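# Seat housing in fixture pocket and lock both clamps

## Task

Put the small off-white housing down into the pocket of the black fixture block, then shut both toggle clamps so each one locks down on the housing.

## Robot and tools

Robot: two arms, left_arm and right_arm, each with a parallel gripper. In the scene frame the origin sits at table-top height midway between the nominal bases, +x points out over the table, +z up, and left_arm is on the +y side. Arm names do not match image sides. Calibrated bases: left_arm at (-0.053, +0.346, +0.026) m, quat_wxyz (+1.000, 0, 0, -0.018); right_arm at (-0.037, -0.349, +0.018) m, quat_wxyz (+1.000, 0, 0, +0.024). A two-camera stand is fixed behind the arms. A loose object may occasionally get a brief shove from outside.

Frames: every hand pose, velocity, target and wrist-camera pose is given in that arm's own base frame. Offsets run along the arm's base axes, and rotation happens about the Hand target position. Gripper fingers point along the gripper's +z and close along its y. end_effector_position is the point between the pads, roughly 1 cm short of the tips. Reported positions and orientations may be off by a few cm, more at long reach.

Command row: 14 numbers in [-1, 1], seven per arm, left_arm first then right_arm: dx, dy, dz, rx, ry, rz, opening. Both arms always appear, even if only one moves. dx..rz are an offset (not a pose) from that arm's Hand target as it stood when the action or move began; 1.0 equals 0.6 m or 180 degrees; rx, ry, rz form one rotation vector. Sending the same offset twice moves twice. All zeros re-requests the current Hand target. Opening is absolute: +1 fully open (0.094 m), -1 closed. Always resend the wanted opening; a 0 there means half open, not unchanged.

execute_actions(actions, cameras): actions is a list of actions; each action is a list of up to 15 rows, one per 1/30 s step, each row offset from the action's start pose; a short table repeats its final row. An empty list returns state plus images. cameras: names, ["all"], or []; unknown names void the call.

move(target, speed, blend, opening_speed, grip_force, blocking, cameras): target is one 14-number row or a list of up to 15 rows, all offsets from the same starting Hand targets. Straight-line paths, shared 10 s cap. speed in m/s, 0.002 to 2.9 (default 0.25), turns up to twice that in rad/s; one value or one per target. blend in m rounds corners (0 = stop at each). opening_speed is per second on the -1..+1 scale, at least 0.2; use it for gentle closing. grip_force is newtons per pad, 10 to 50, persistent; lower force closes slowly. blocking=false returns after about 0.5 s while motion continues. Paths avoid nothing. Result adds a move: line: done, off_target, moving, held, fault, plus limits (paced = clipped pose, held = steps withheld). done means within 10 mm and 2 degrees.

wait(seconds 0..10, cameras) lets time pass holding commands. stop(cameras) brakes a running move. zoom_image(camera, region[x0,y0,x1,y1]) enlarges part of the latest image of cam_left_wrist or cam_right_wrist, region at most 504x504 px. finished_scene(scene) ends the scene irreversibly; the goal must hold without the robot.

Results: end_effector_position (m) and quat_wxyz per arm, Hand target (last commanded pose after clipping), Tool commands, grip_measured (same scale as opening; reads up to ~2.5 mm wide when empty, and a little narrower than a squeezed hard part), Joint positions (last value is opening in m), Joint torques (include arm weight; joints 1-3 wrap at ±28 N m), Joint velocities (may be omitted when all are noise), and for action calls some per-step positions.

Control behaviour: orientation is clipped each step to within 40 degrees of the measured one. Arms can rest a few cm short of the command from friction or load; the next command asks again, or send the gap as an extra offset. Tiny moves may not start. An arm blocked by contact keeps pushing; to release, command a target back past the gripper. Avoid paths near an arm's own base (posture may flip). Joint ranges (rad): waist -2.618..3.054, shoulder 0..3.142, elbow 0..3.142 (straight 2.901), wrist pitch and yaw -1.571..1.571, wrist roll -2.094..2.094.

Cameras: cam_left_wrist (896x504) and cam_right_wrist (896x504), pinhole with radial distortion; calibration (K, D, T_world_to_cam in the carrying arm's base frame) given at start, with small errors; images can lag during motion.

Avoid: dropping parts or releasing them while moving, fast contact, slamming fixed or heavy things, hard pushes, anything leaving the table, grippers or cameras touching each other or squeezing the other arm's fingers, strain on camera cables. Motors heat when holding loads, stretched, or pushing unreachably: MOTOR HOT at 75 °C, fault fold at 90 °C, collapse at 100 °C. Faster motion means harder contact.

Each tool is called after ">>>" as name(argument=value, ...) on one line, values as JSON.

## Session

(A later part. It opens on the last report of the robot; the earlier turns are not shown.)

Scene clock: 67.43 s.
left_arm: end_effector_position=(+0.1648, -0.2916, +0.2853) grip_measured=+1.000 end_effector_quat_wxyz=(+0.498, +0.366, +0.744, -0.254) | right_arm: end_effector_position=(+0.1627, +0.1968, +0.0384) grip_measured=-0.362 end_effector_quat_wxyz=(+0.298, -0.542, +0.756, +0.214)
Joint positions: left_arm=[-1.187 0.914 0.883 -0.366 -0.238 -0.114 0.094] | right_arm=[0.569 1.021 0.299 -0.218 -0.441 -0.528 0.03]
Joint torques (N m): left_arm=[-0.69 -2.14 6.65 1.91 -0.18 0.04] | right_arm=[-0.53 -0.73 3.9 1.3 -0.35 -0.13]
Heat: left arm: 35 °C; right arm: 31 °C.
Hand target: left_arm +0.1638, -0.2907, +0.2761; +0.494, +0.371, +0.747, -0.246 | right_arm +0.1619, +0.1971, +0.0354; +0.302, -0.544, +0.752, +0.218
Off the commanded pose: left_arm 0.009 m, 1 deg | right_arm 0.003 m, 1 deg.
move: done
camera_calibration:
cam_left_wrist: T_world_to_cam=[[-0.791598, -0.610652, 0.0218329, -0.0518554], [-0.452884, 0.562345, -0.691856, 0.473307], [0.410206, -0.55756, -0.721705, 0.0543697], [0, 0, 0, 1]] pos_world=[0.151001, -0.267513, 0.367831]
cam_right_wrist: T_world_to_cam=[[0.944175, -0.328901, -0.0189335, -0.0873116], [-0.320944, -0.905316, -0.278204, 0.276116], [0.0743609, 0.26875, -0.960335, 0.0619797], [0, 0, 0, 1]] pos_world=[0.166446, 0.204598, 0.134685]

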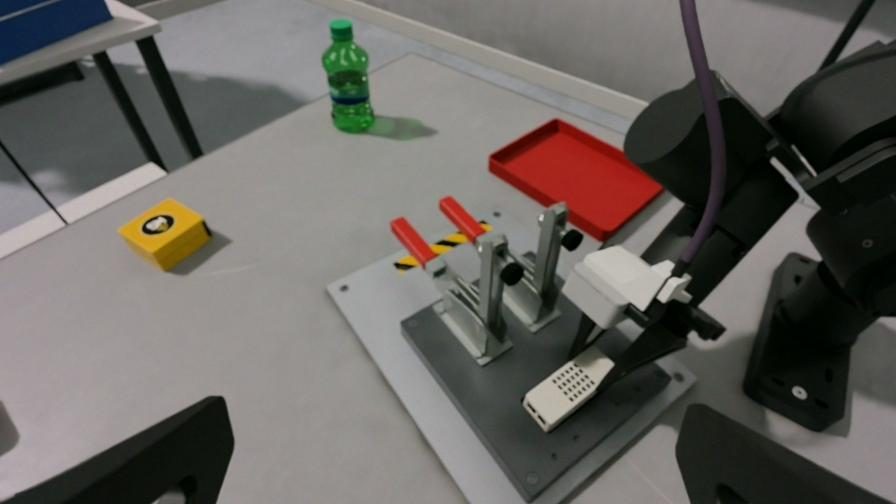

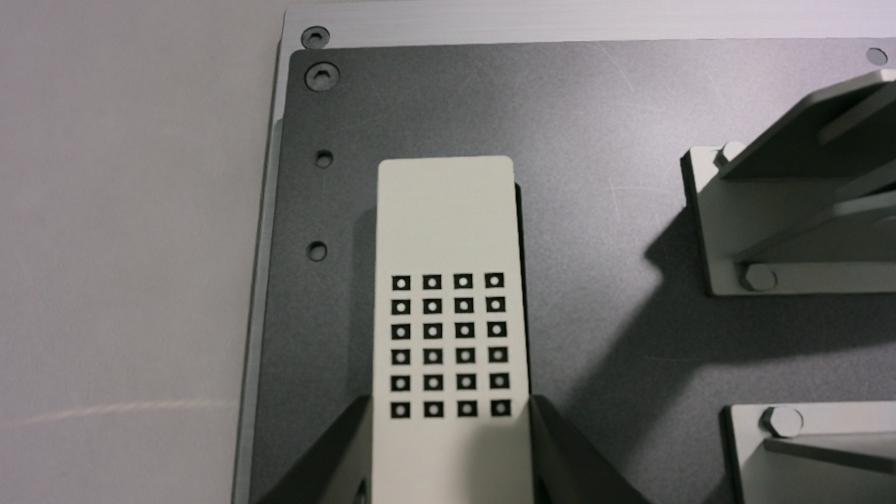

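>>> move(target=[[0,0,0,0,0,0,1,-0.0165,0.0,0.04,0,0,0,-0.5],[0,0,0,0,0,0,1,0.0037,-0.0035,0.002,0,0,0,-0.5],[0,0,0,0,0,0,1,0.0037,-0.0035,-0.006,0,0,0,-0.5]], speed=[0.1,0.1,0.03], blend=[0.004,0.001,0], cameras=["all"])

>>> zoom_image(camera="cam_left_wrist", region=[505, 370, 625, 445])

>>> zoom_image(camera="cam_right_wrist", region=[340, 140, 560, 420])

Scene clock: 70.17 s.
left_arm: end_effector_position=(+0.1648, -0.2916, +0.2853) grip_measured=+1.000 end_effector_quat_wxyz=(+0.498, +0.366, +0.744, -0.254) | right_arm: end_effector_position=(+0.1621, +0.1973, +0.0380) grip_measured=-0.362 end_effector_quat_wxyz=(+0.298, -0.545, +0.751, +0.224)
Joint positions: left_arm=[-1.187 0.914 0.883 -0.366 -0.238 -0.114 0.094] | right_arm=[0.55 1.033 0.296 -0.21 -0.474 -0.549 0.03]
Joint torques (N m): left_arm=[-0.61 -2.22 6.68 1.9 -0.19 0.06] | right_arm=[-0.7 -0.24 3.55 1.39 -0.13 -0.11]
Heat: left arm: 35 °C; right arm: 32 °C.
Hand target: left_arm +0.1638, -0.2907, +0.2761; +0.494, +0.371, +0.747, -0.246 | right_arm +0.1640, +0.1949, +0.0317; +0.302, -0.544, +0.752, +0.218
Off the commanded pose: left_arm 0.009 m, 1 deg | right_arm 0.007 m, 1 deg.
move: done
camera_calibration:
cam_left_wrist: T_world_to_cam=[[-0.791598, -0.610652, 0.0218329, -0.0518554], [-0.452884, 0.562345, -0.691856, 0.473307], [0.410206, -0.55756, -0.721705, 0.0543697], [0, 0, 0, 1]] pos_world=[0.151001, -0.267513, 0.367831]
cam_right_wrist: T_world_to_cam=[[0.948899, -0.314226, -0.0291888, -0.0898384], [-0.308881, -0.905823, -0.289962, 0.274824], [0.0646739, 0.284161, -0.956593, 0.0599077], [0, 0, 0, 1]] pos_world=[0.166261, 0.203689, 0.134374]

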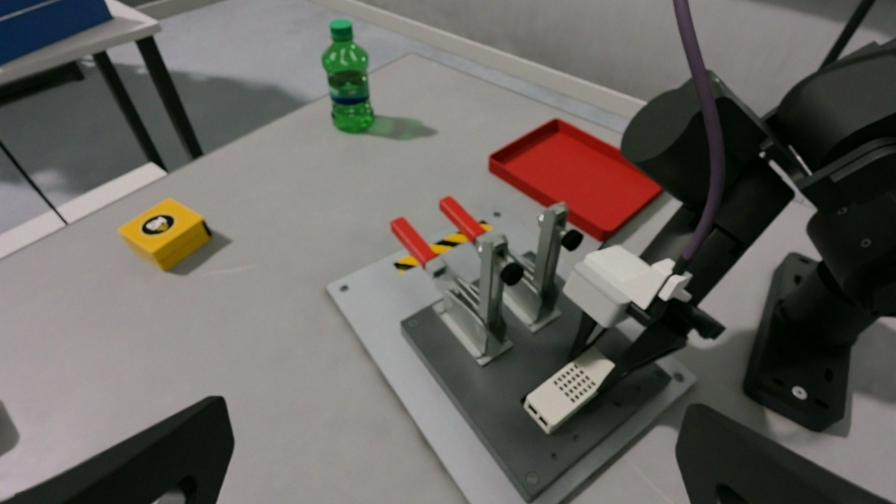

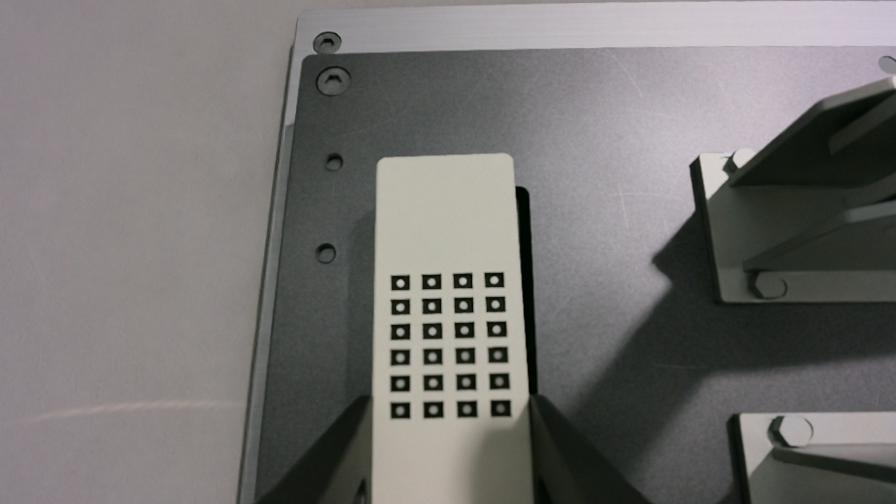

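Scaled by 4.200 from the camera's 896x504 image, which has a finer 1280x720 frame.

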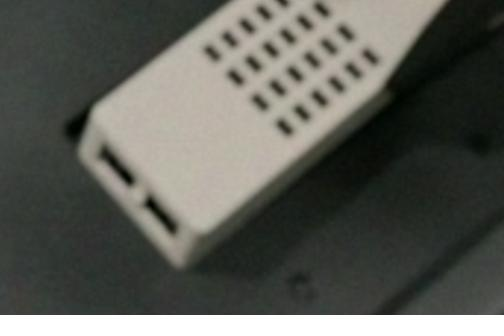

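Scaled by 1.800 from the camera's 896x504 image, which has a finer 1280x720 frame.

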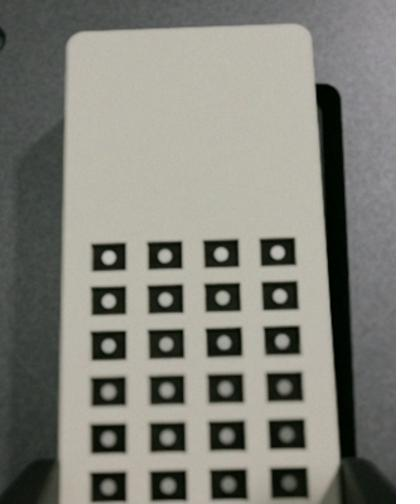

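>>> move(target=[[0,0,0,0,0,0,1,-0.012,0.0,0.05,0,0,0,-0.5],[0,0,0,0,0,0,1,0.0012,-0.002,0.013,0,0,0,-0.5]], speed=[0.1,0.1], blend=[0.004,0], cameras=["all"])

>>> zoom_image(camera="cam_left_wrist", region=[505, 370, 625, 445])

>>> zoom_image(camera="cam_right_wrist", region=[340, 140, 560, 420])

Scene clock: 74.10 s.
left_arm: end_effector_position=(+0.1648, -0.2916, +0.2854) grip_measured=+1.000 end_effector_quat_wxyz=(+0.498, +0.366, +0.744, -0.254) | right_arm: end_effector_position=(+0.1597, +0.1942, +0.0395) grip_measured=-0.362 end_effector_quat_wxyz=(+0.295, -0.544, +0.753, +0.224)
Joint positions: left_arm=[-1.187 0.914 0.883 -0.365 -0.238 -0.114 0.094] | right_arm=[0.541 1.011 0.3 -0.247 -0.48 -0.556 0.03]
Joint torques (N m): left_arm=[-0.59 -2.19 6.58 1.89 -0.15 0.04] | right_arm=[-0.66 -0.49 5 1.2 -0.16 -0.11]
Heat: left arm: 36 °C; right arm: 32 °C.
Hand target: left_arm +0.1638, -0.2908, +0.2762; +0.494, +0.371, +0.747, -0.246 | right_arm +0.1647, +0.1938, +0.0395; +0.302, -0.544, +0.752, +0.218
Off the commanded pose: left_arm 0.009 m, 1 deg | right_arm 0.005 m, 1 deg.
move: done
camera_calibration:
cam_left_wrist: T_world_to_cam=[[-0.791575, -0.610679, 0.0219362, -0.051907], [-0.452811, 0.562081, -0.692118, 0.473394], [0.410332, -0.557796, -0.721451, 0.0542658], [0, 0, 0, 1]] pos_world=[0.151003, -0.267515, 0.367933]
cam_right_wrist: T_world_to_cam=[[0.94841, -0.315059, -0.03545, -0.0879404], [-0.311823, -0.906717, -0.283955, 0.272113], [0.0573194, 0.280359, -0.958182, 0.0643123], [0, 0, 0, 1]] pos_world=[0.164568, 0.200992, 0.135773]

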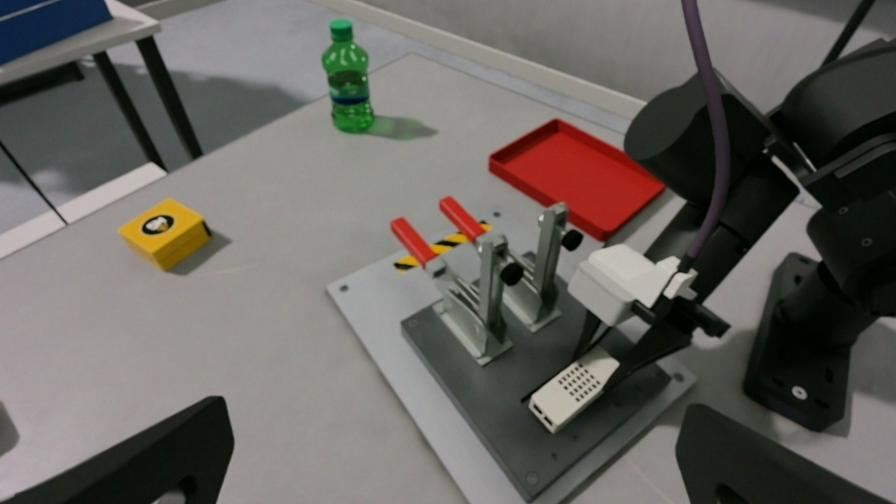

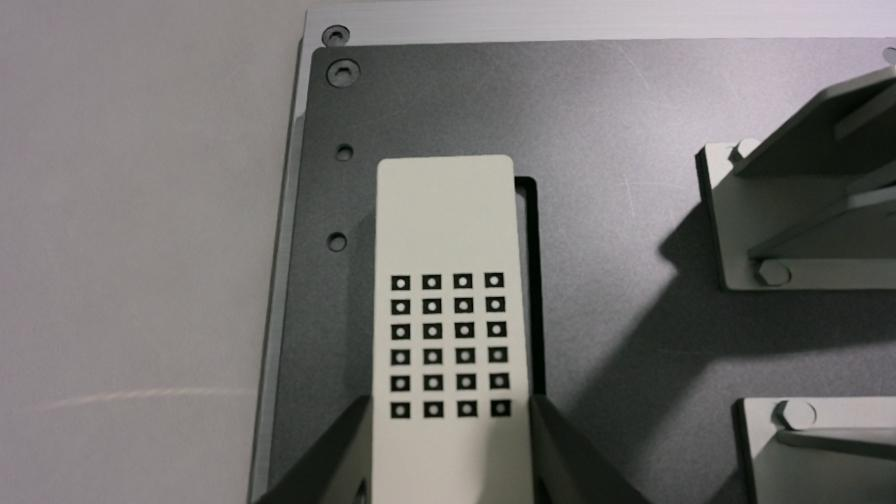

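Scaled by 4.200 from the camera's 896x504 image, which has a finer 1280x720 frame.

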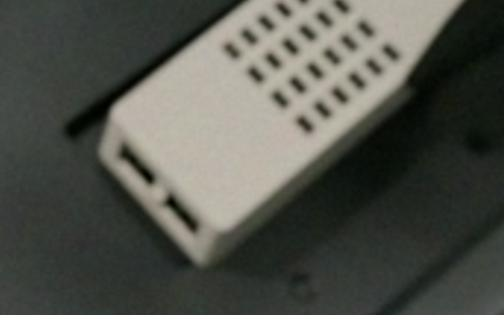

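Scaled by 1.800 from the camera's 896x504 image, which has a finer 1280x720 frame.

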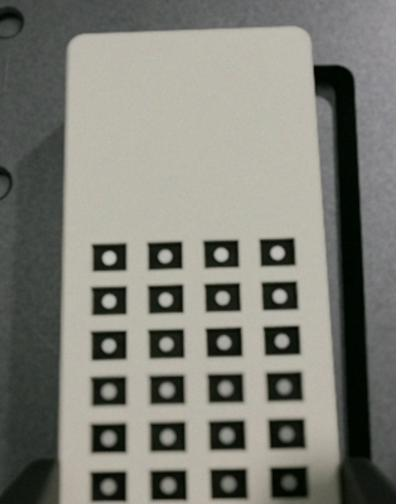

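>>> move(target=[[0,0,0,0,0,0,1,0.0385,0.02,0.05,0,0,0,-0.5],[0,0,0,0,0,0,1,-0.0245,-0.014,0.04,0,0,0,-0.5],[0,0,0,0,0,0,1,0.0235,0.012,0.05,0,0,0,-0.5],[0,0,0,0,0,0,1,-0.0095,-0.008,0.035,0,0,0,-0.5],[0,0,0,0,0,0,1,0.0115,0.006,0.035,0,0,0,-0.5],[0,0,0,0,0,0,1,-0.0005,-0.002,0.02,0,0,0,-0.5],[0,0,0,0,0,0,1,0.0045,0.002,0.015,0,0,0,-0.5],[0,0,0,0,0,0,1,0.0035,0.001,0.003,0,0,0,-0.5]], speed=0.15, blend=0.001, cameras=["all"])

>>> zoom_image(camera="cam_left_wrist", region=[505, 370, 625, 445])

>>> zoom_image(camera="cam_right_wrist", region=[340, 140, 560, 420])

Scene clock: 78.53 s.
left_arm: end_effector_position=(+0.1648, -0.2916, +0.2854) grip_measured=+1.000 end_effector_quat_wxyz=(+0.498, +0.366, +0.744, -0.254) | right_arm: end_effector_position=(+0.1676, +0.1934, +0.0442) grip_measured=-0.362 end_effector_quat_wxyz=(+0.298, -0.542, +0.756, +0.215)
Joint positions: left_arm=[-1.187 0.914 0.883 -0.365 -0.238 -0.114 0.094] | right_arm=[0.531 1.021 0.327 -0.261 -0.466 -0.562 0.03]
Joint torques (N m): left_arm=[-0.68 -2.24 6.67 1.85 -0.18 0.03] | right_arm=[-0.08 -0.69 3.97 1.34 -0.32 -0.1]
Heat: left arm: 36 °C; right arm: 32 °C.
Hand target: left_arm +0.1638, -0.2908, +0.2762; +0.494, +0.371, +0.747, -0.246 | right_arm +0.1669, +0.1944, +0.0414; +0.302, -0.544, +0.752, +0.218
Off the commanded pose: left_arm 0.009 m, 1 deg | right_arm 0.003 m, 1 deg.
move: done
camera_calibration:
cam_left_wrist: T_world_to_cam=[[-0.791575, -0.610679, 0.0219362, -0.051907], [-0.452811, 0.562081, -0.692118, 0.473394], [0.410332, -0.557796, -0.721451, 0.0542658], [0, 0, 0, 1]] pos_world=[0.151003, -0.267515, 0.367933]
cam_right_wrist: T_world_to_cam=[[0.94416, -0.328848, -0.020502, -0.0928018], [-0.321217, -0.904828, -0.279474, 0.276168], [0.0733537, 0.270454, -0.959934, 0.0679255], [0, 0, 0, 1]] pos_world=[0.171347, 0.200997, 0.140483]

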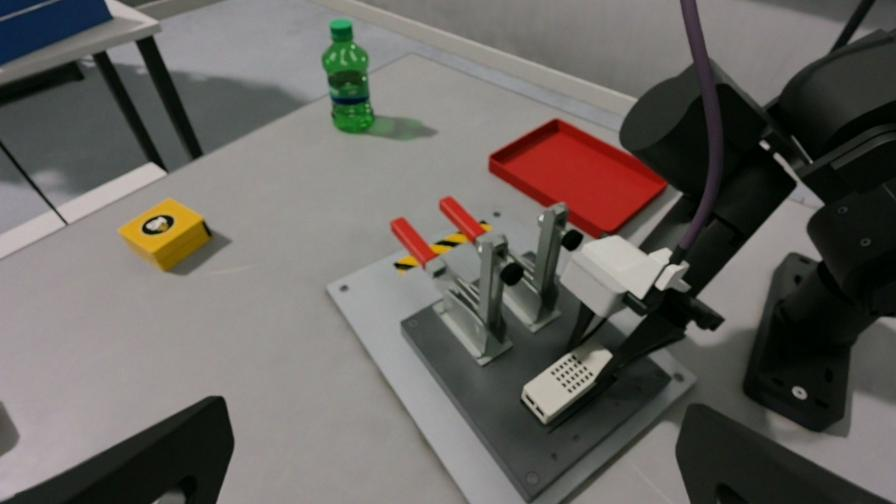

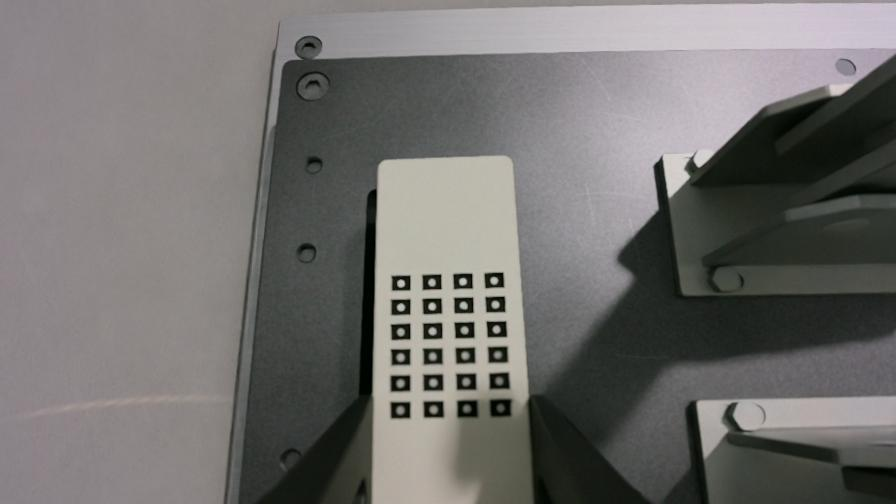

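Scaled by 4.200 from the camera's 896x504 image, which has a finer 1280x720 frame.

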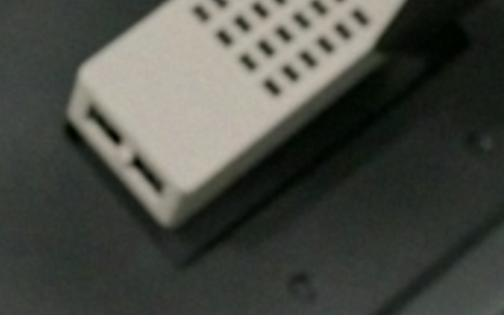

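Scaled by 1.800 from the camera's 896x504 image, which has a finer 1280x720 frame.

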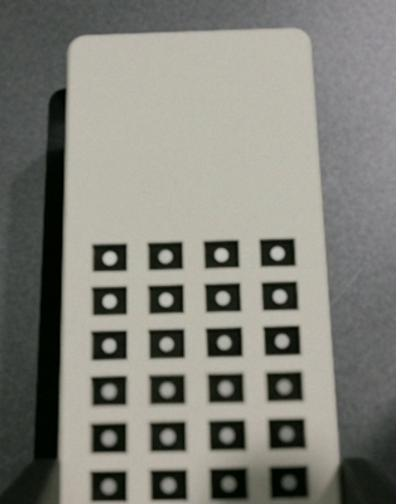

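>>> move(target=[[0,0,0,0,0,0,1,0.0252,0.017,0.045,0,0,0,-0.5],[0,0,0,0,0,0,1,-0.0298,-0.013,0.035,0,0,0,-0.5],[0,0,0,0,0,0,1,0.0122,0.012,0.045,0,0,0,-0.5],[0,0,0,0,0,0,1,-0.0148,-0.005,0.03,0,0,0,-0.5],[0,0,0,0,0,0,1,0.0012,0.006,0.025,0,0,0,-0.5],[0,0,0,0,0,0,1,-0.0078,0.0,0.015,0,0,0,-0.5],[0,0,0,0,0,0,1,-0.0038,0.003,0.01,0,0,0,-0.5],[0,0,0,0,0,0,1,-0.0048,0.002,-0.008,0,0,0,-0.5]], speed=[0.15,0.15,0.15,0.15,0.15,0.15,0.1,0.05], blend=0.001, cameras=["all"])

>>> zoom_image(camera="cam_left_wrist", region=[505, 370, 625, 445])

>>> zoom_image(camera="cam_right_wrist", region=[340, 140, 560, 420])

Scene clock: 83.20 s.
left_arm: end_effector_position=(+0.1648, -0.2916, +0.2854) grip_measured=+1.000 end_effector_quat_wxyz=(+0.498, +0.366, +0.744, -0.254) | right_arm: end_effector_position=(+0.1655, +0.1942, +0.0395) grip_measured=-0.362 end_effector_quat_wxyz=(+0.299, -0.544, +0.754, +0.214)
Joint positions: left_arm=[-1.187 0.914 0.883 -0.365 -0.238 -0.114 0.094] | right_arm=[0.544 1.026 0.307 -0.23 -0.457 -0.557 0.03]
Joint torques (N m): left_arm=[-0.66 -2.03 6.69 1.89 -0.15 0.06] | right_arm=[0.23 -0.76 3.85 1.3 -0.31 0]
Heat: left arm: 36 °C; right arm: 32 °C.
Hand target: left_arm +0.1638, -0.2908, +0.2762; +0.494, +0.371, +0.747, -0.246 | right_arm +0.1640, +0.1955, +0.0365; +0.302, -0.544, +0.752, +0.218
Off the commanded pose: left_arm 0.009 m, 1 deg | right_arm 0.003 m, 1 deg.
move: done
camera_calibration:
cam_left_wrist: T_world_to_cam=[[-0.791575, -0.610679, 0.0219362, -0.051907], [-0.452811, 0.562081, -0.692118, 0.473394], [0.410332, -0.557796, -0.721451, 0.0542658], [0, 0, 0, 1]] pos_world=[0.151003, -0.267515, 0.367933]
cam_right_wrist: T_world_to_cam=[[0.945696, -0.324716, -0.0147827, -0.0919473], [-0.315712, -0.906748, -0.279525, 0.274512], [0.0773621, 0.269013, -0.960025, 0.0630323], [0, 0, 0, 1]] pos_world=[0.168745, 0.2021, 0.135886]

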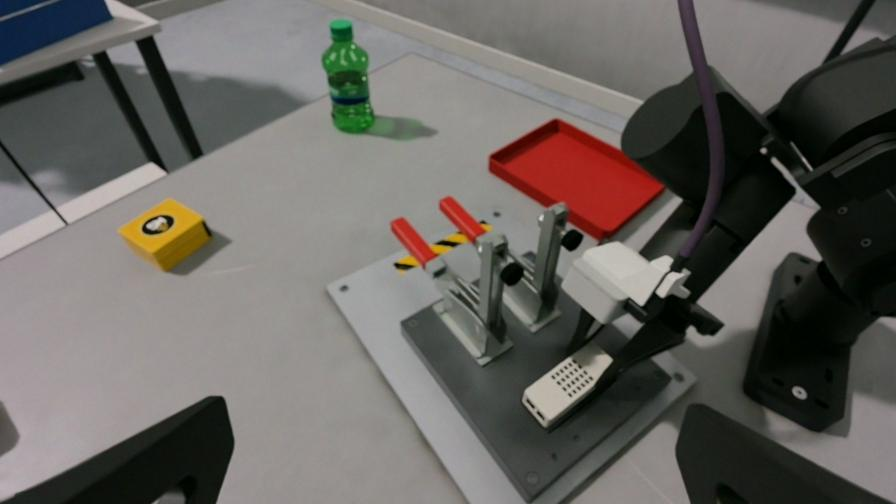

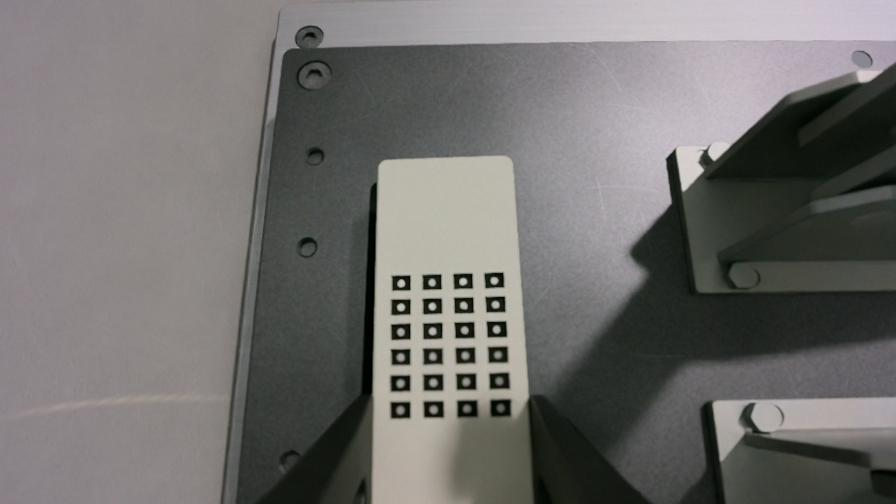

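Scaled by 4.200 from the camera's 896x504 image, which has a finer 1280x720 frame.

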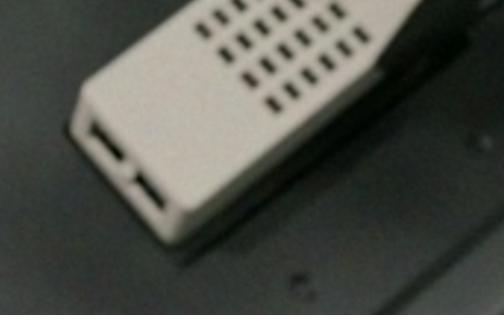

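Scaled by 1.800 from the camera's 896x504 image, which has a finer 1280x720 frame.

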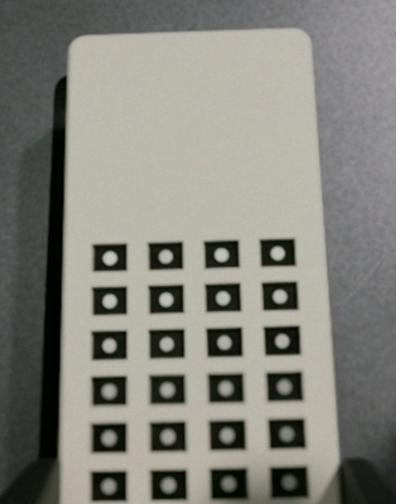

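>>> move(target=[0,0,0,0,0,0,1,-0.001,-0.0015,-0.018,0,0,0,-0.5], speed=0.05, cameras=["all"])

>>> zoom_image(camera="cam_left_wrist", region=[505, 370, 625, 445])

>>> zoom_image(camera="cam_right_wrist", region=[340, 140, 560, 420])

Scene clock: 84.80 s.
left_arm: end_effector_position=(+0.1648, -0.2916, +0.2854) grip_measured=+1.000 end_effector_quat_wxyz=(+0.498, +0.366, +0.744, -0.254) | right_arm: end_effector_position=(+0.1646, +0.1961, +0.0370) grip_measured=-0.362 end_effector_quat_wxyz=(+0.304, -0.544, +0.751, +0.220)
Joint positions: left_arm=[-1.187 0.914 0.883 -0.365 -0.238 -0.114 0.094] | right_arm=[0.544 1.033 0.288 -0.191 -0.47 -0.553 0.03]
Joint torques (N m): left_arm=[-0.64 -2.19 6.68 1.87 -0.16 0.05] | right_arm=[-0.18 0.94 2.74 1.53 -0.2 -0.08]
Heat: left arm: 36 °C; right arm: 32 °C.
Hand target: left_arm +0.1638, -0.2908, +0.2762; +0.494, +0.371, +0.747, -0.246 | right_arm +0.1634, +0.1947, +0.0257; +0.302, -0.544, +0.752, +0.218
Off the commanded pose: left_arm 0.009 m, 1 deg | right_arm 0.011 m, 0 deg.
move: off_target (right_arm)
camera_calibration:
cam_left_wrist: T_world_to_cam=[[-0.791575, -0.610679, 0.0219362, -0.051907], [-0.452811, 0.562081, -0.692118, 0.473394], [0.410332, -0.557796, -0.721451, 0.0542658], [0, 0, 0, 1]] pos_world=[0.151003, -0.267515, 0.367933]
cam_right_wrist: T_world_to_cam=[[0.947237, -0.320065, -0.0173455, -0.0916126], [-0.310734, -0.903651, -0.294719, 0.274287], [0.0786551, 0.284559, -0.955426, 0.0567591], [0, 0, 0, 1]] pos_world=[0.167545, 0.202386, 0.133478]

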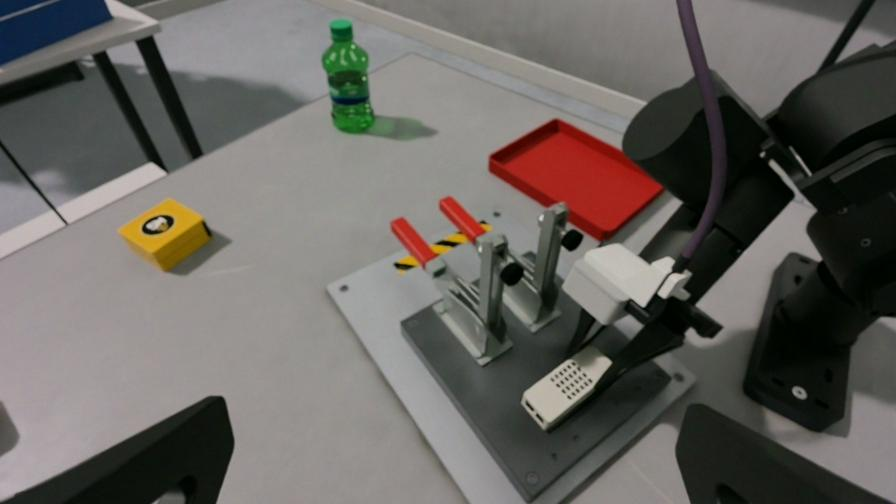

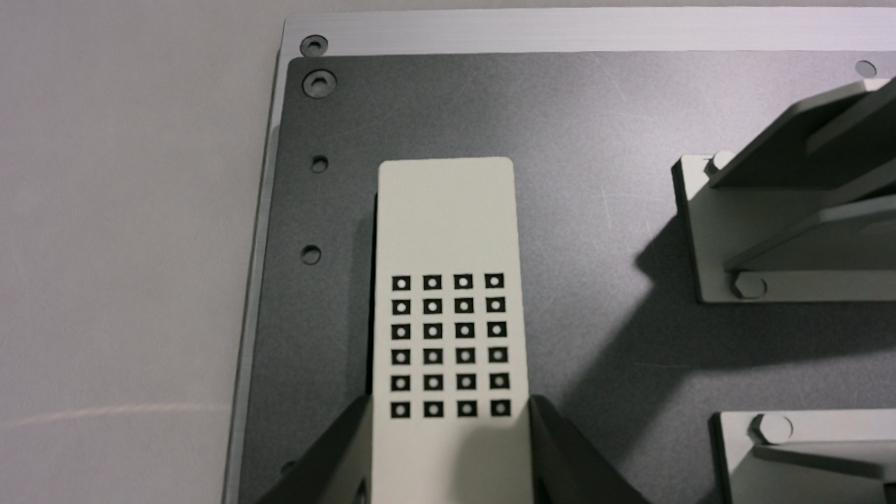

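Scaled by 4.200 from the camera's 896x504 image, which has a finer 1280x720 frame.

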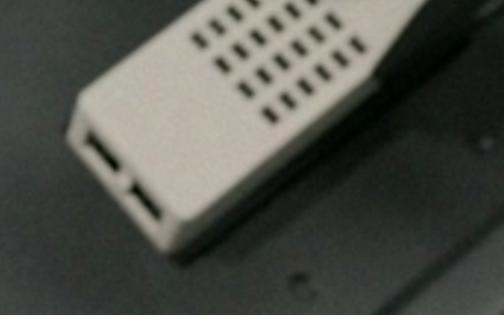

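Scaled by 1.800 from the camera's 896x504 image, which has a finer 1280x720 frame.

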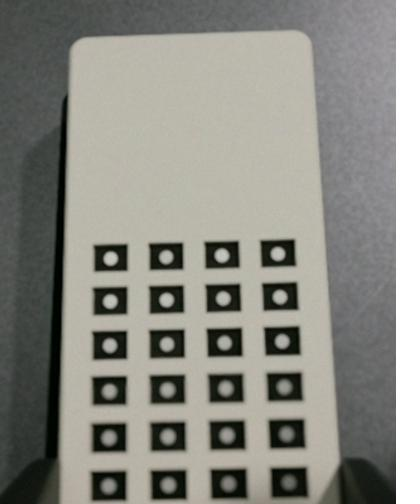

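>>> move(target=[[0,0,0,0,0,0,1,-0.001,-0.003,0.006,0,0,0,-0.5],[0,0,0,0,0,0,1,-0.0015,-0.0065,0.002,0,0,0,-0.5]], speed=0.03, blend=[0.001,0], cameras=["all"])

>>> zoom_image(camera="cam_left_wrist", region=[505, 370, 625, 445])

Scene clock: 86.87 s.
left_arm: end_effector_position=(+0.1648, -0.2916, +0.2854) grip_measured=+1.000 end_effector_quat_wxyz=(+0.498, +0.366, +0.744, -0.254) | right_arm: end_effector_position=(+0.1657, +0.1954, +0.0380) grip_measured=-0.362 end_effector_quat_wxyz=(+0.306, -0.540, +0.752, +0.224)
Joint positions: left_arm=[-1.187 0.914 0.883 -0.365 -0.238 -0.114 0.094] | right_arm=[0.53 1.033 0.288 -0.191 -0.484 -0.555 0.03]
Joint torques (N m): left_arm=[-0.55 -2.18 6.74 1.88 -0.17 0.07] | right_arm=[-0.54 -0.47 2.62 1.31 -0.17 -0.22]
Heat: left arm: 36 °C; right arm: 32 °C.
Hand target: left_arm +0.1638, -0.2908, +0.2762; +0.494, +0.371, +0.747, -0.246 | right_arm +0.1624, +0.1908, +0.0269; +0.302, -0.544, +0.752, +0.218
Off the commanded pose: left_arm 0.009 m, 1 deg | right_arm 0.012 m, 1 deg.
move: off_target (right_arm)
camera_calibration:
cam_left_wrist: T_world_to_cam=[[-0.791575, -0.610679, 0.0219362, -0.051907], [-0.452811, 0.562081, -0.692118, 0.473394], [0.410332, -0.557796, -0.721451, 0.0542658], [0, 0, 0, 1]] pos_world=[0.151003, -0.267515, 0.367933]
cam_right_wrist: T_world_to_cam=[[0.945723, -0.324059, -0.0243784, -0.0915271], [-0.315975, -0.899407, -0.30204, 0.274638], [0.0759527, 0.293349, -0.952984, 0.0565067], [0, 0, 0, 1]] pos_world=[0.169046, 0.200775, 0.13457]

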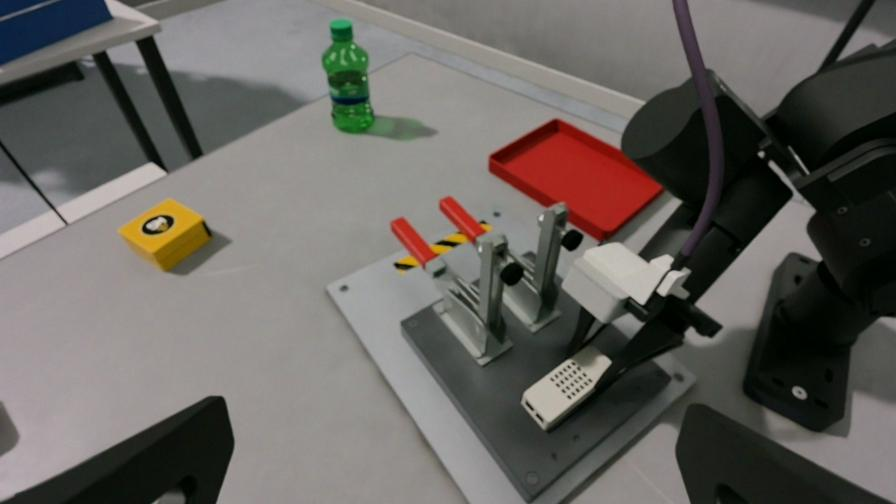

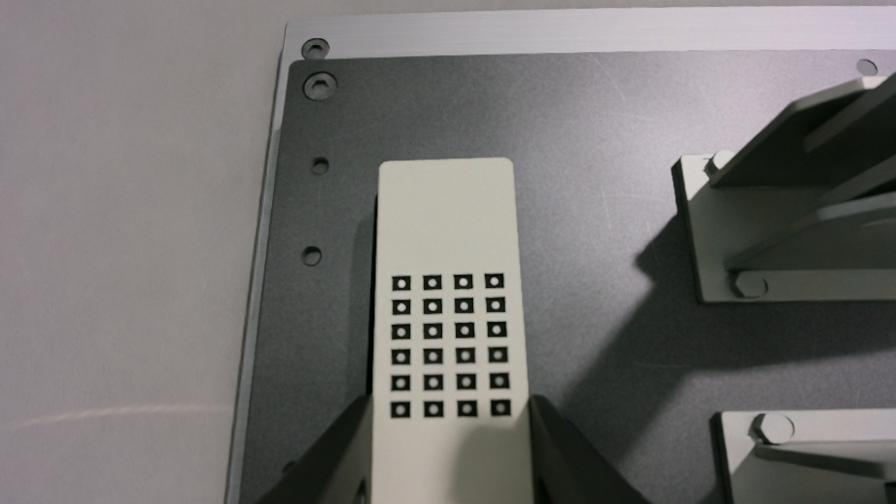

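Scaled by 4.200 from the camera's 896x504 image, which has a finer 1280x720 frame.

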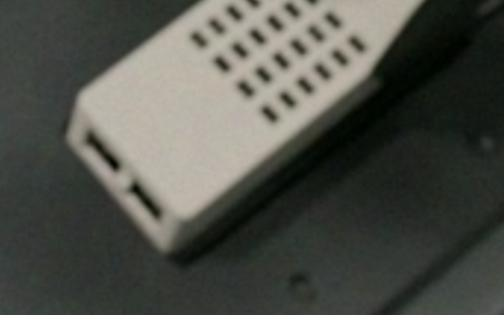

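>>> move(target=[[0,0,0,0,0,0,1,0.031,0.021,0.06,-0.0026,0.0009,0,-0.5],[0,0,0,0,0,0,1,-0.024,-0.009,0.05,-0.0026,0.0009,0,-0.5],[0,0,0,0,0,0,1,0.018,0.016,0.06,-0.0026,0.0009,0,-0.5],[0,0,0,0,0,0,1,-0.009,-0.001,0.045,-0.0026,0.0009,0,-0.5],[0,0,0,0,0,0,1,0.007,0.010,0.04,-0.0026,0.0009,0,-0.5],[0,0,0,0,0,0,1,-0.002,0.004,0.03,-0.0026,0.0009,0,-0.5],[0,0,0,0,0,0,1,0.002,0.007,0.024,-0.0026,0.0009,0,-0.5],[0,0,0,0,0,0,1,0.001,0.006,0.0,-0.0026,0.0009,0,-0.5]], speed=[0.15,0.15,0.15,0.15,0.15,0.15,0.1,0.05], blend=0.001, cameras=["all"])

>>> zoom_image(camera="cam_left_wrist", region=[505, 370, 625, 445])

>>> zoom_image(camera="cam_right_wrist", region=[340, 140, 560, 420])

Scene clock: 90.53 s.
left_arm: end_effector_position=(+0.1648, -0.2916, +0.2854) grip_measured=+1.000 end_effector_quat_wxyz=(+0.498, +0.366, +0.744, -0.254) | right_arm: end_effector_position=(+0.1633, +0.1958, +0.0362) grip_measured=-0.362 end_effector_quat_wxyz=(+0.298, -0.542, +0.754, +0.221)
Joint positions: left_arm=[-1.187 0.914 0.883 -0.365 -0.238 -0.114 0.094] | right_arm=[0.546 1.037 0.292 -0.203 -0.469 -0.547 0.03]
Joint torques (N m): left_arm=[-0.65 -2.22 6.67 1.85 -0.21 0.03] | right_arm=[0.05 0.38 3.1 1.45 -0.13 -0.13]
Heat: left arm: 36 °C; right arm: 32 °C.
Hand target: left_arm +0.1638, -0.2908, +0.2762; +0.494, +0.371, +0.747, -0.246 | right_arm +0.1631, +0.1944, +0.0269; +0.298, -0.545, +0.753, +0.216
Off the commanded pose: left_arm 0.009 m, 1 deg | right_arm 0.009 m, 1 deg.
move: done
camera_calibration:
cam_left_wrist: T_world_to_cam=[[-0.791575, -0.610679, 0.0219362, -0.051907], [-0.452811, 0.562081, -0.692118, 0.473394], [0.410332, -0.557796, -0.721451, 0.0542658], [0, 0, 0, 1]] pos_world=[0.151003, -0.267515, 0.367933]
cam_right_wrist: T_world_to_cam=[[0.946166, -0.322451, -0.0281898, -0.0895056], [-0.316706, -0.904279, -0.286317, 0.274132], [0.0668316, 0.279831, -0.95772, 0.0591098], [0, 0, 0, 1]] pos_world=[0.167556, 0.20249, 0.132576]

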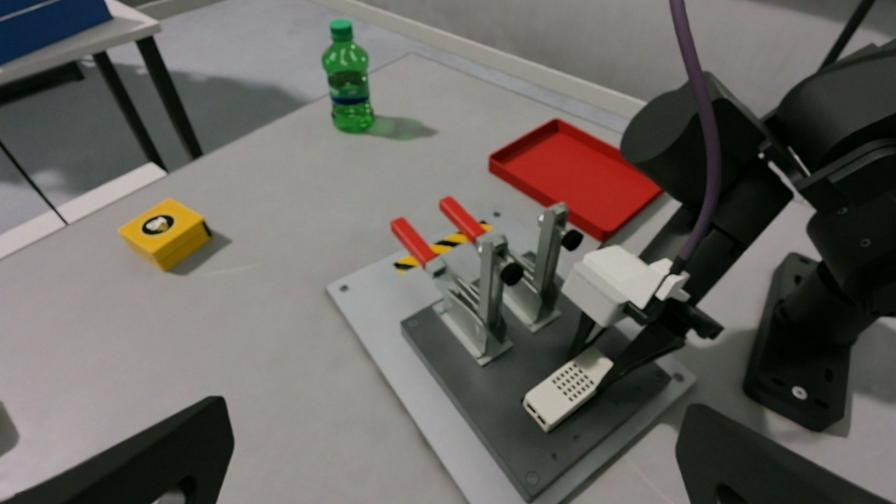

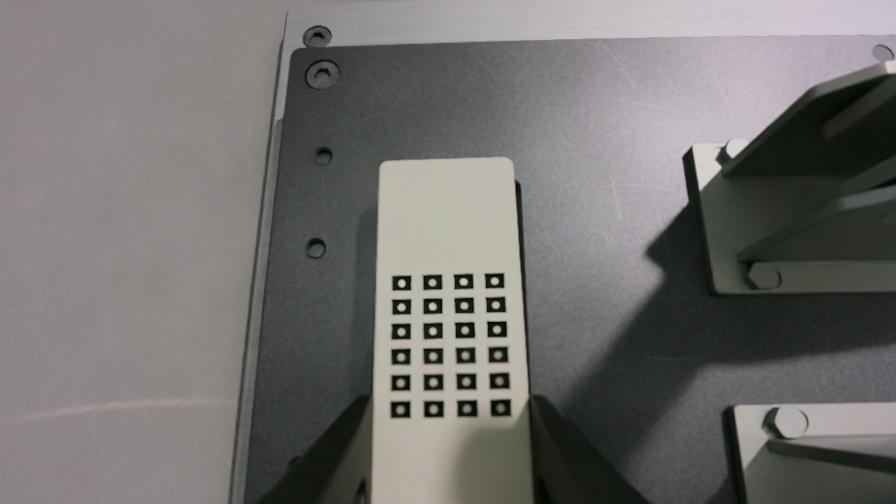

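Scaled by 4.200 from the camera's 896x504 image, which has a finer 1280x720 frame.

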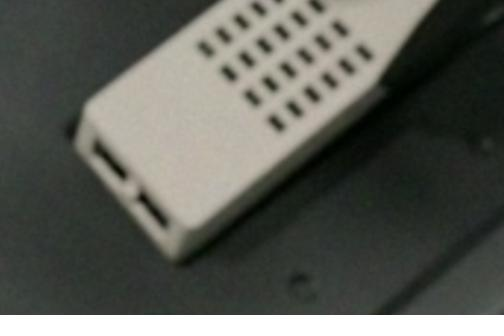

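Scaled by 1.800 from the camera's 896x504 image, which has a finer 1280x720 frame.

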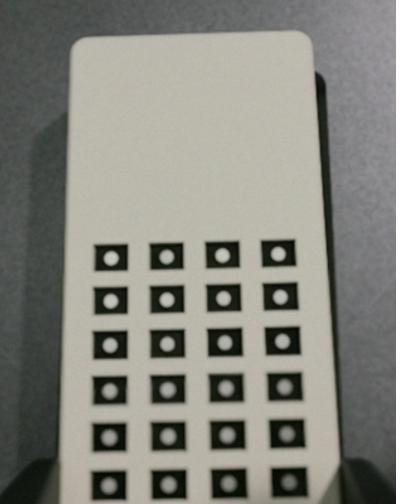

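>>> move(target=[[0,0,0,0,0,0,1,0.012,-0.03,0.06,0,0,0,-0.5],[0,0,0,0,0,0,1,0.002,-0.002,0.022,0,0,0,-0.5]], speed=0.12, blend=[0.003,0])

Scene clock: 93.00 s.
left_arm: end_effector_position=(+0.1648, -0.2916, +0.2854) grip_measured=+1.000 end_effector_quat_wxyz=(+0.498, +0.366, +0.744, -0.254) | right_arm: end_effector_position=(+0.1661, +0.1915, +0.0434) grip_measured=-0.362 end_effector_quat_wxyz=(+0.297, -0.545, +0.755, +0.212)
Joint positions: left_arm=[-1.187 0.914 0.883 -0.365 -0.238 -0.114 0.094] | right_arm=[0.53 1.012 0.325 -0.274 -0.461 -0.572 0.03]
Joint torques (N m): left_arm=[-0.58 -2.07 6.67 1.86 -0.21 0.05] | right_arm=[0.54 -0.72 3.9 1.29 -0.27 0.03]
Heat: left arm: 36 °C; right arm: 32 °C.
Hand target: left_arm +0.1638, -0.2908, +0.2762; +0.494, +0.371, +0.747, -0.246 | right_arm +0.1643, +0.1932, +0.0402; +0.298, -0.545, +0.753, +0.216
Off the commanded pose: left_arm 0.009 m, 1 deg | right_arm 0.004 m, 1 deg.
move: done

>>> move(target=[[0,0,0,0,0,0,1,-0.006,0.001,0.0,0,0,0,-0.5],[0,0,0,0,0,0,1,-0.003,0.001,-0.025,0,0,0,-0.5]], speed=0.05, blend=[0.001,0], cameras=["all"])

>>> zoom_image(camera="cam_left_wrist", region=[505, 370, 625, 445])

>>> zoom_image(camera="cam_right_wrist", region=[340, 140, 560, 420])

Scene clock: 95.17 s.
left_arm: end_effector_position=(+0.1648, -0.2916, +0.2854) grip_measured=+1.000 end_effector_quat_wxyz=(+0.498, +0.366, +0.744, -0.254) | right_arm: end_effector_position=(+0.1634, +0.1962, +0.0343) grip_measured=-0.362 end_effector_quat_wxyz=(+0.300, -0.540, +0.754, +0.223)
Joint positions: left_arm=[-1.187 0.914 0.883 -0.365 -0.238 -0.114 0.094] | right_arm=[0.544 1.044 0.282 -0.181 -0.474 -0.543 0.03]
Joint torques (N m): left_arm=[-0.66 -2.22 6.56 1.87 -0.15 0.05] | right_arm=[0.09 -0.23 3.23 1.32 -0.09 -0.19]
Heat: left arm: 36 °C; right arm: 32 °C.
Hand target: left_arm +0.1638, -0.2908, +0.2762; +0.494, +0.371, +0.747, -0.246 | right_arm +0.1624, +0.1937, +0.0251; +0.298, -0.545, +0.753, +0.216
Off the commanded pose: left_arm 0.009 m, 1 deg | right_arm 0.009 m, 1 deg.
move: done
camera_calibration:
cam_left_wrist: T_world_to_cam=[[-0.791575, -0.610679, 0.0219362, -0.051907], [-0.452811, 0.562081, -0.692118, 0.473394], [0.410332, -0.557796, -0.721451, 0.0542658], [0, 0, 0, 1]] pos_world=[0.151003, -0.267515, 0.367933]
cam_right_wrist: T_world_to_cam=[[0.945564, -0.32394, -0.0311693, -0.0889289], [-0.31859, -0.901873, -0.291762, 0.273972], [0.0664026, 0.285809, -0.955983, 0.0559728], [0, 0, 0, 1]] pos_world=[0.167656, 0.202283, 0.130672]

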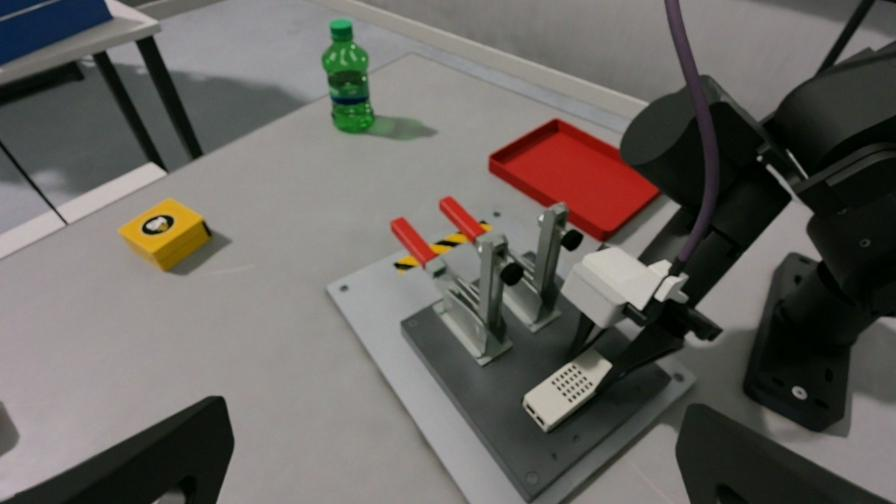

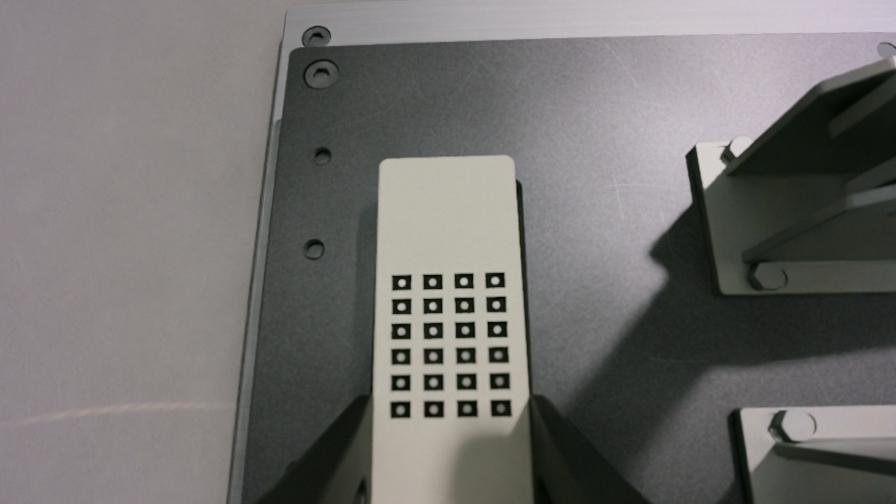

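Scaled by 4.200 from the camera's 896x504 image, which has a finer 1280x720 frame.

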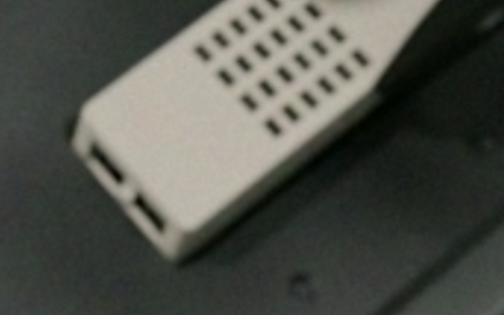

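Scaled by 1.800 from the camera's 896x504 image, which has a finer 1280x720 frame.

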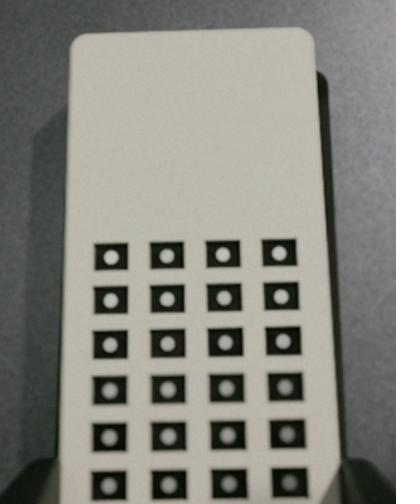

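>>> move(target=[[0,0,0,0,0,0,1,0.012,-0.012,0.03,0,0,0,-0.5],[0,0,0,0,0,0,1,0.0025,-0.0045,-0.001,0,0,0,-0.5]], speed=0.06, blend=[0.001,0], cameras=["all"])

>>> zoom_image(camera="cam_left_wrist", region=[505, 370, 625, 445])

>>> zoom_image(camera="cam_right_wrist", region=[340, 140, 560, 420])

Scene clock: 97.07 s.
left_arm: end_effector_position=(+0.1648, -0.2916, +0.2854) grip_measured=+1.000 end_effector_quat_wxyz=(+0.498, +0.366, +0.744, -0.254) | right_arm: end_effector_position=(+0.1633, +0.1938, +0.0346) grip_measured=-0.363 end_effector_quat_wxyz=(+0.297, -0.537, +0.754, +0.233)
Joint positions: left_arm=[-1.187 0.914 0.883 -0.365 -0.238 -0.114 0.094] | right_arm=[0.513 1.048 0.284 -0.195 -0.508 -0.562 0.03]
Joint torques (N m): left_arm=[-0.65 -2.09 6.67 1.88 -0.19 0.02] | right_arm=[0.85 -0.05 3.12 1.35 0.11 -0.17]
Heat: left arm: 37 °C; right arm: 32 °C.
Hand target: left_arm +0.1638, -0.2908, +0.2762; +0.494, +0.371, +0.747, -0.246 | right_arm +0.1639, +0.1911, +0.0245; +0.298, -0.545, +0.753, +0.216
Off the commanded pose: left_arm 0.009 m, 1 deg | right_arm 0.011 m, 2 deg.
move: off_target (right_arm)
camera_calibration:
cam_left_wrist: T_world_to_cam=[[-0.791575, -0.610679, 0.0219362, -0.051907], [-0.452811, 0.562081, -0.692118, 0.473394], [0.410332, -0.557796, -0.721451, 0.0542658], [0, 0, 0, 1]] pos_world=[0.151003, -0.267515, 0.367933]
cam_right_wrist: T_world_to_cam=[[0.945618, -0.321487, -0.0495204, -0.0894848], [-0.3212, -0.898846, -0.298172, 0.272049], [0.0513474, 0.297863, -0.953227, 0.0570402], [0, 0, 0, 1]] pos_world=[0.169072, 0.198772, 0.131058]

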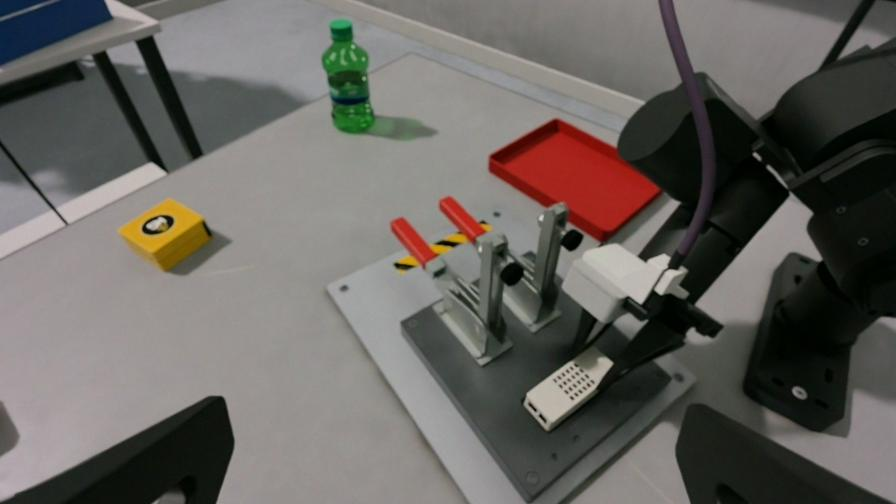

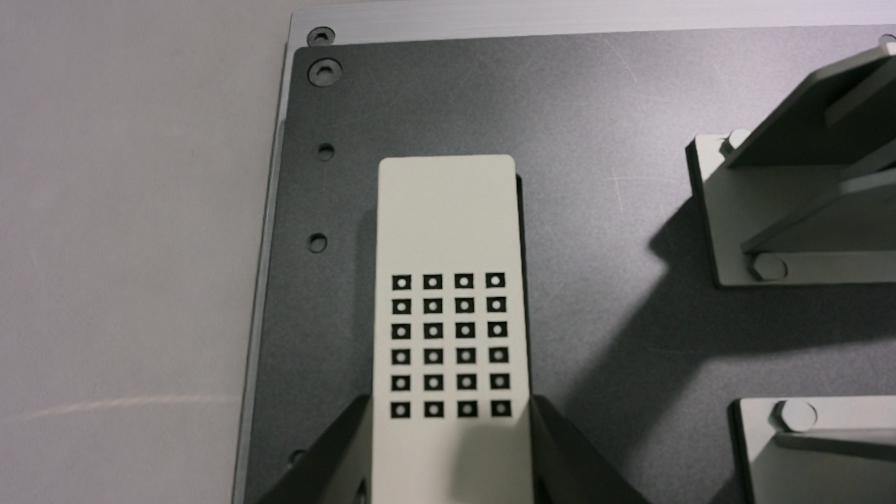

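Scaled by 4.200 from the camera's 896x504 image, which has a finer 1280x720 frame.

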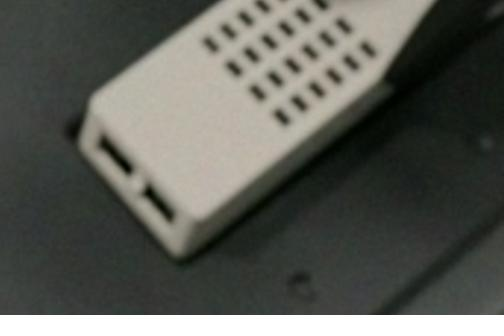

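Scaled by 1.800 from the camera's 896x504 image, which has a finer 1280x720 frame.

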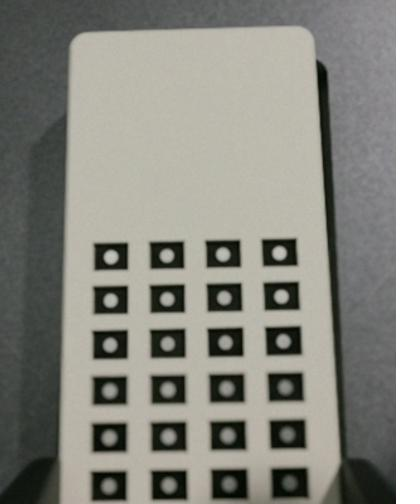

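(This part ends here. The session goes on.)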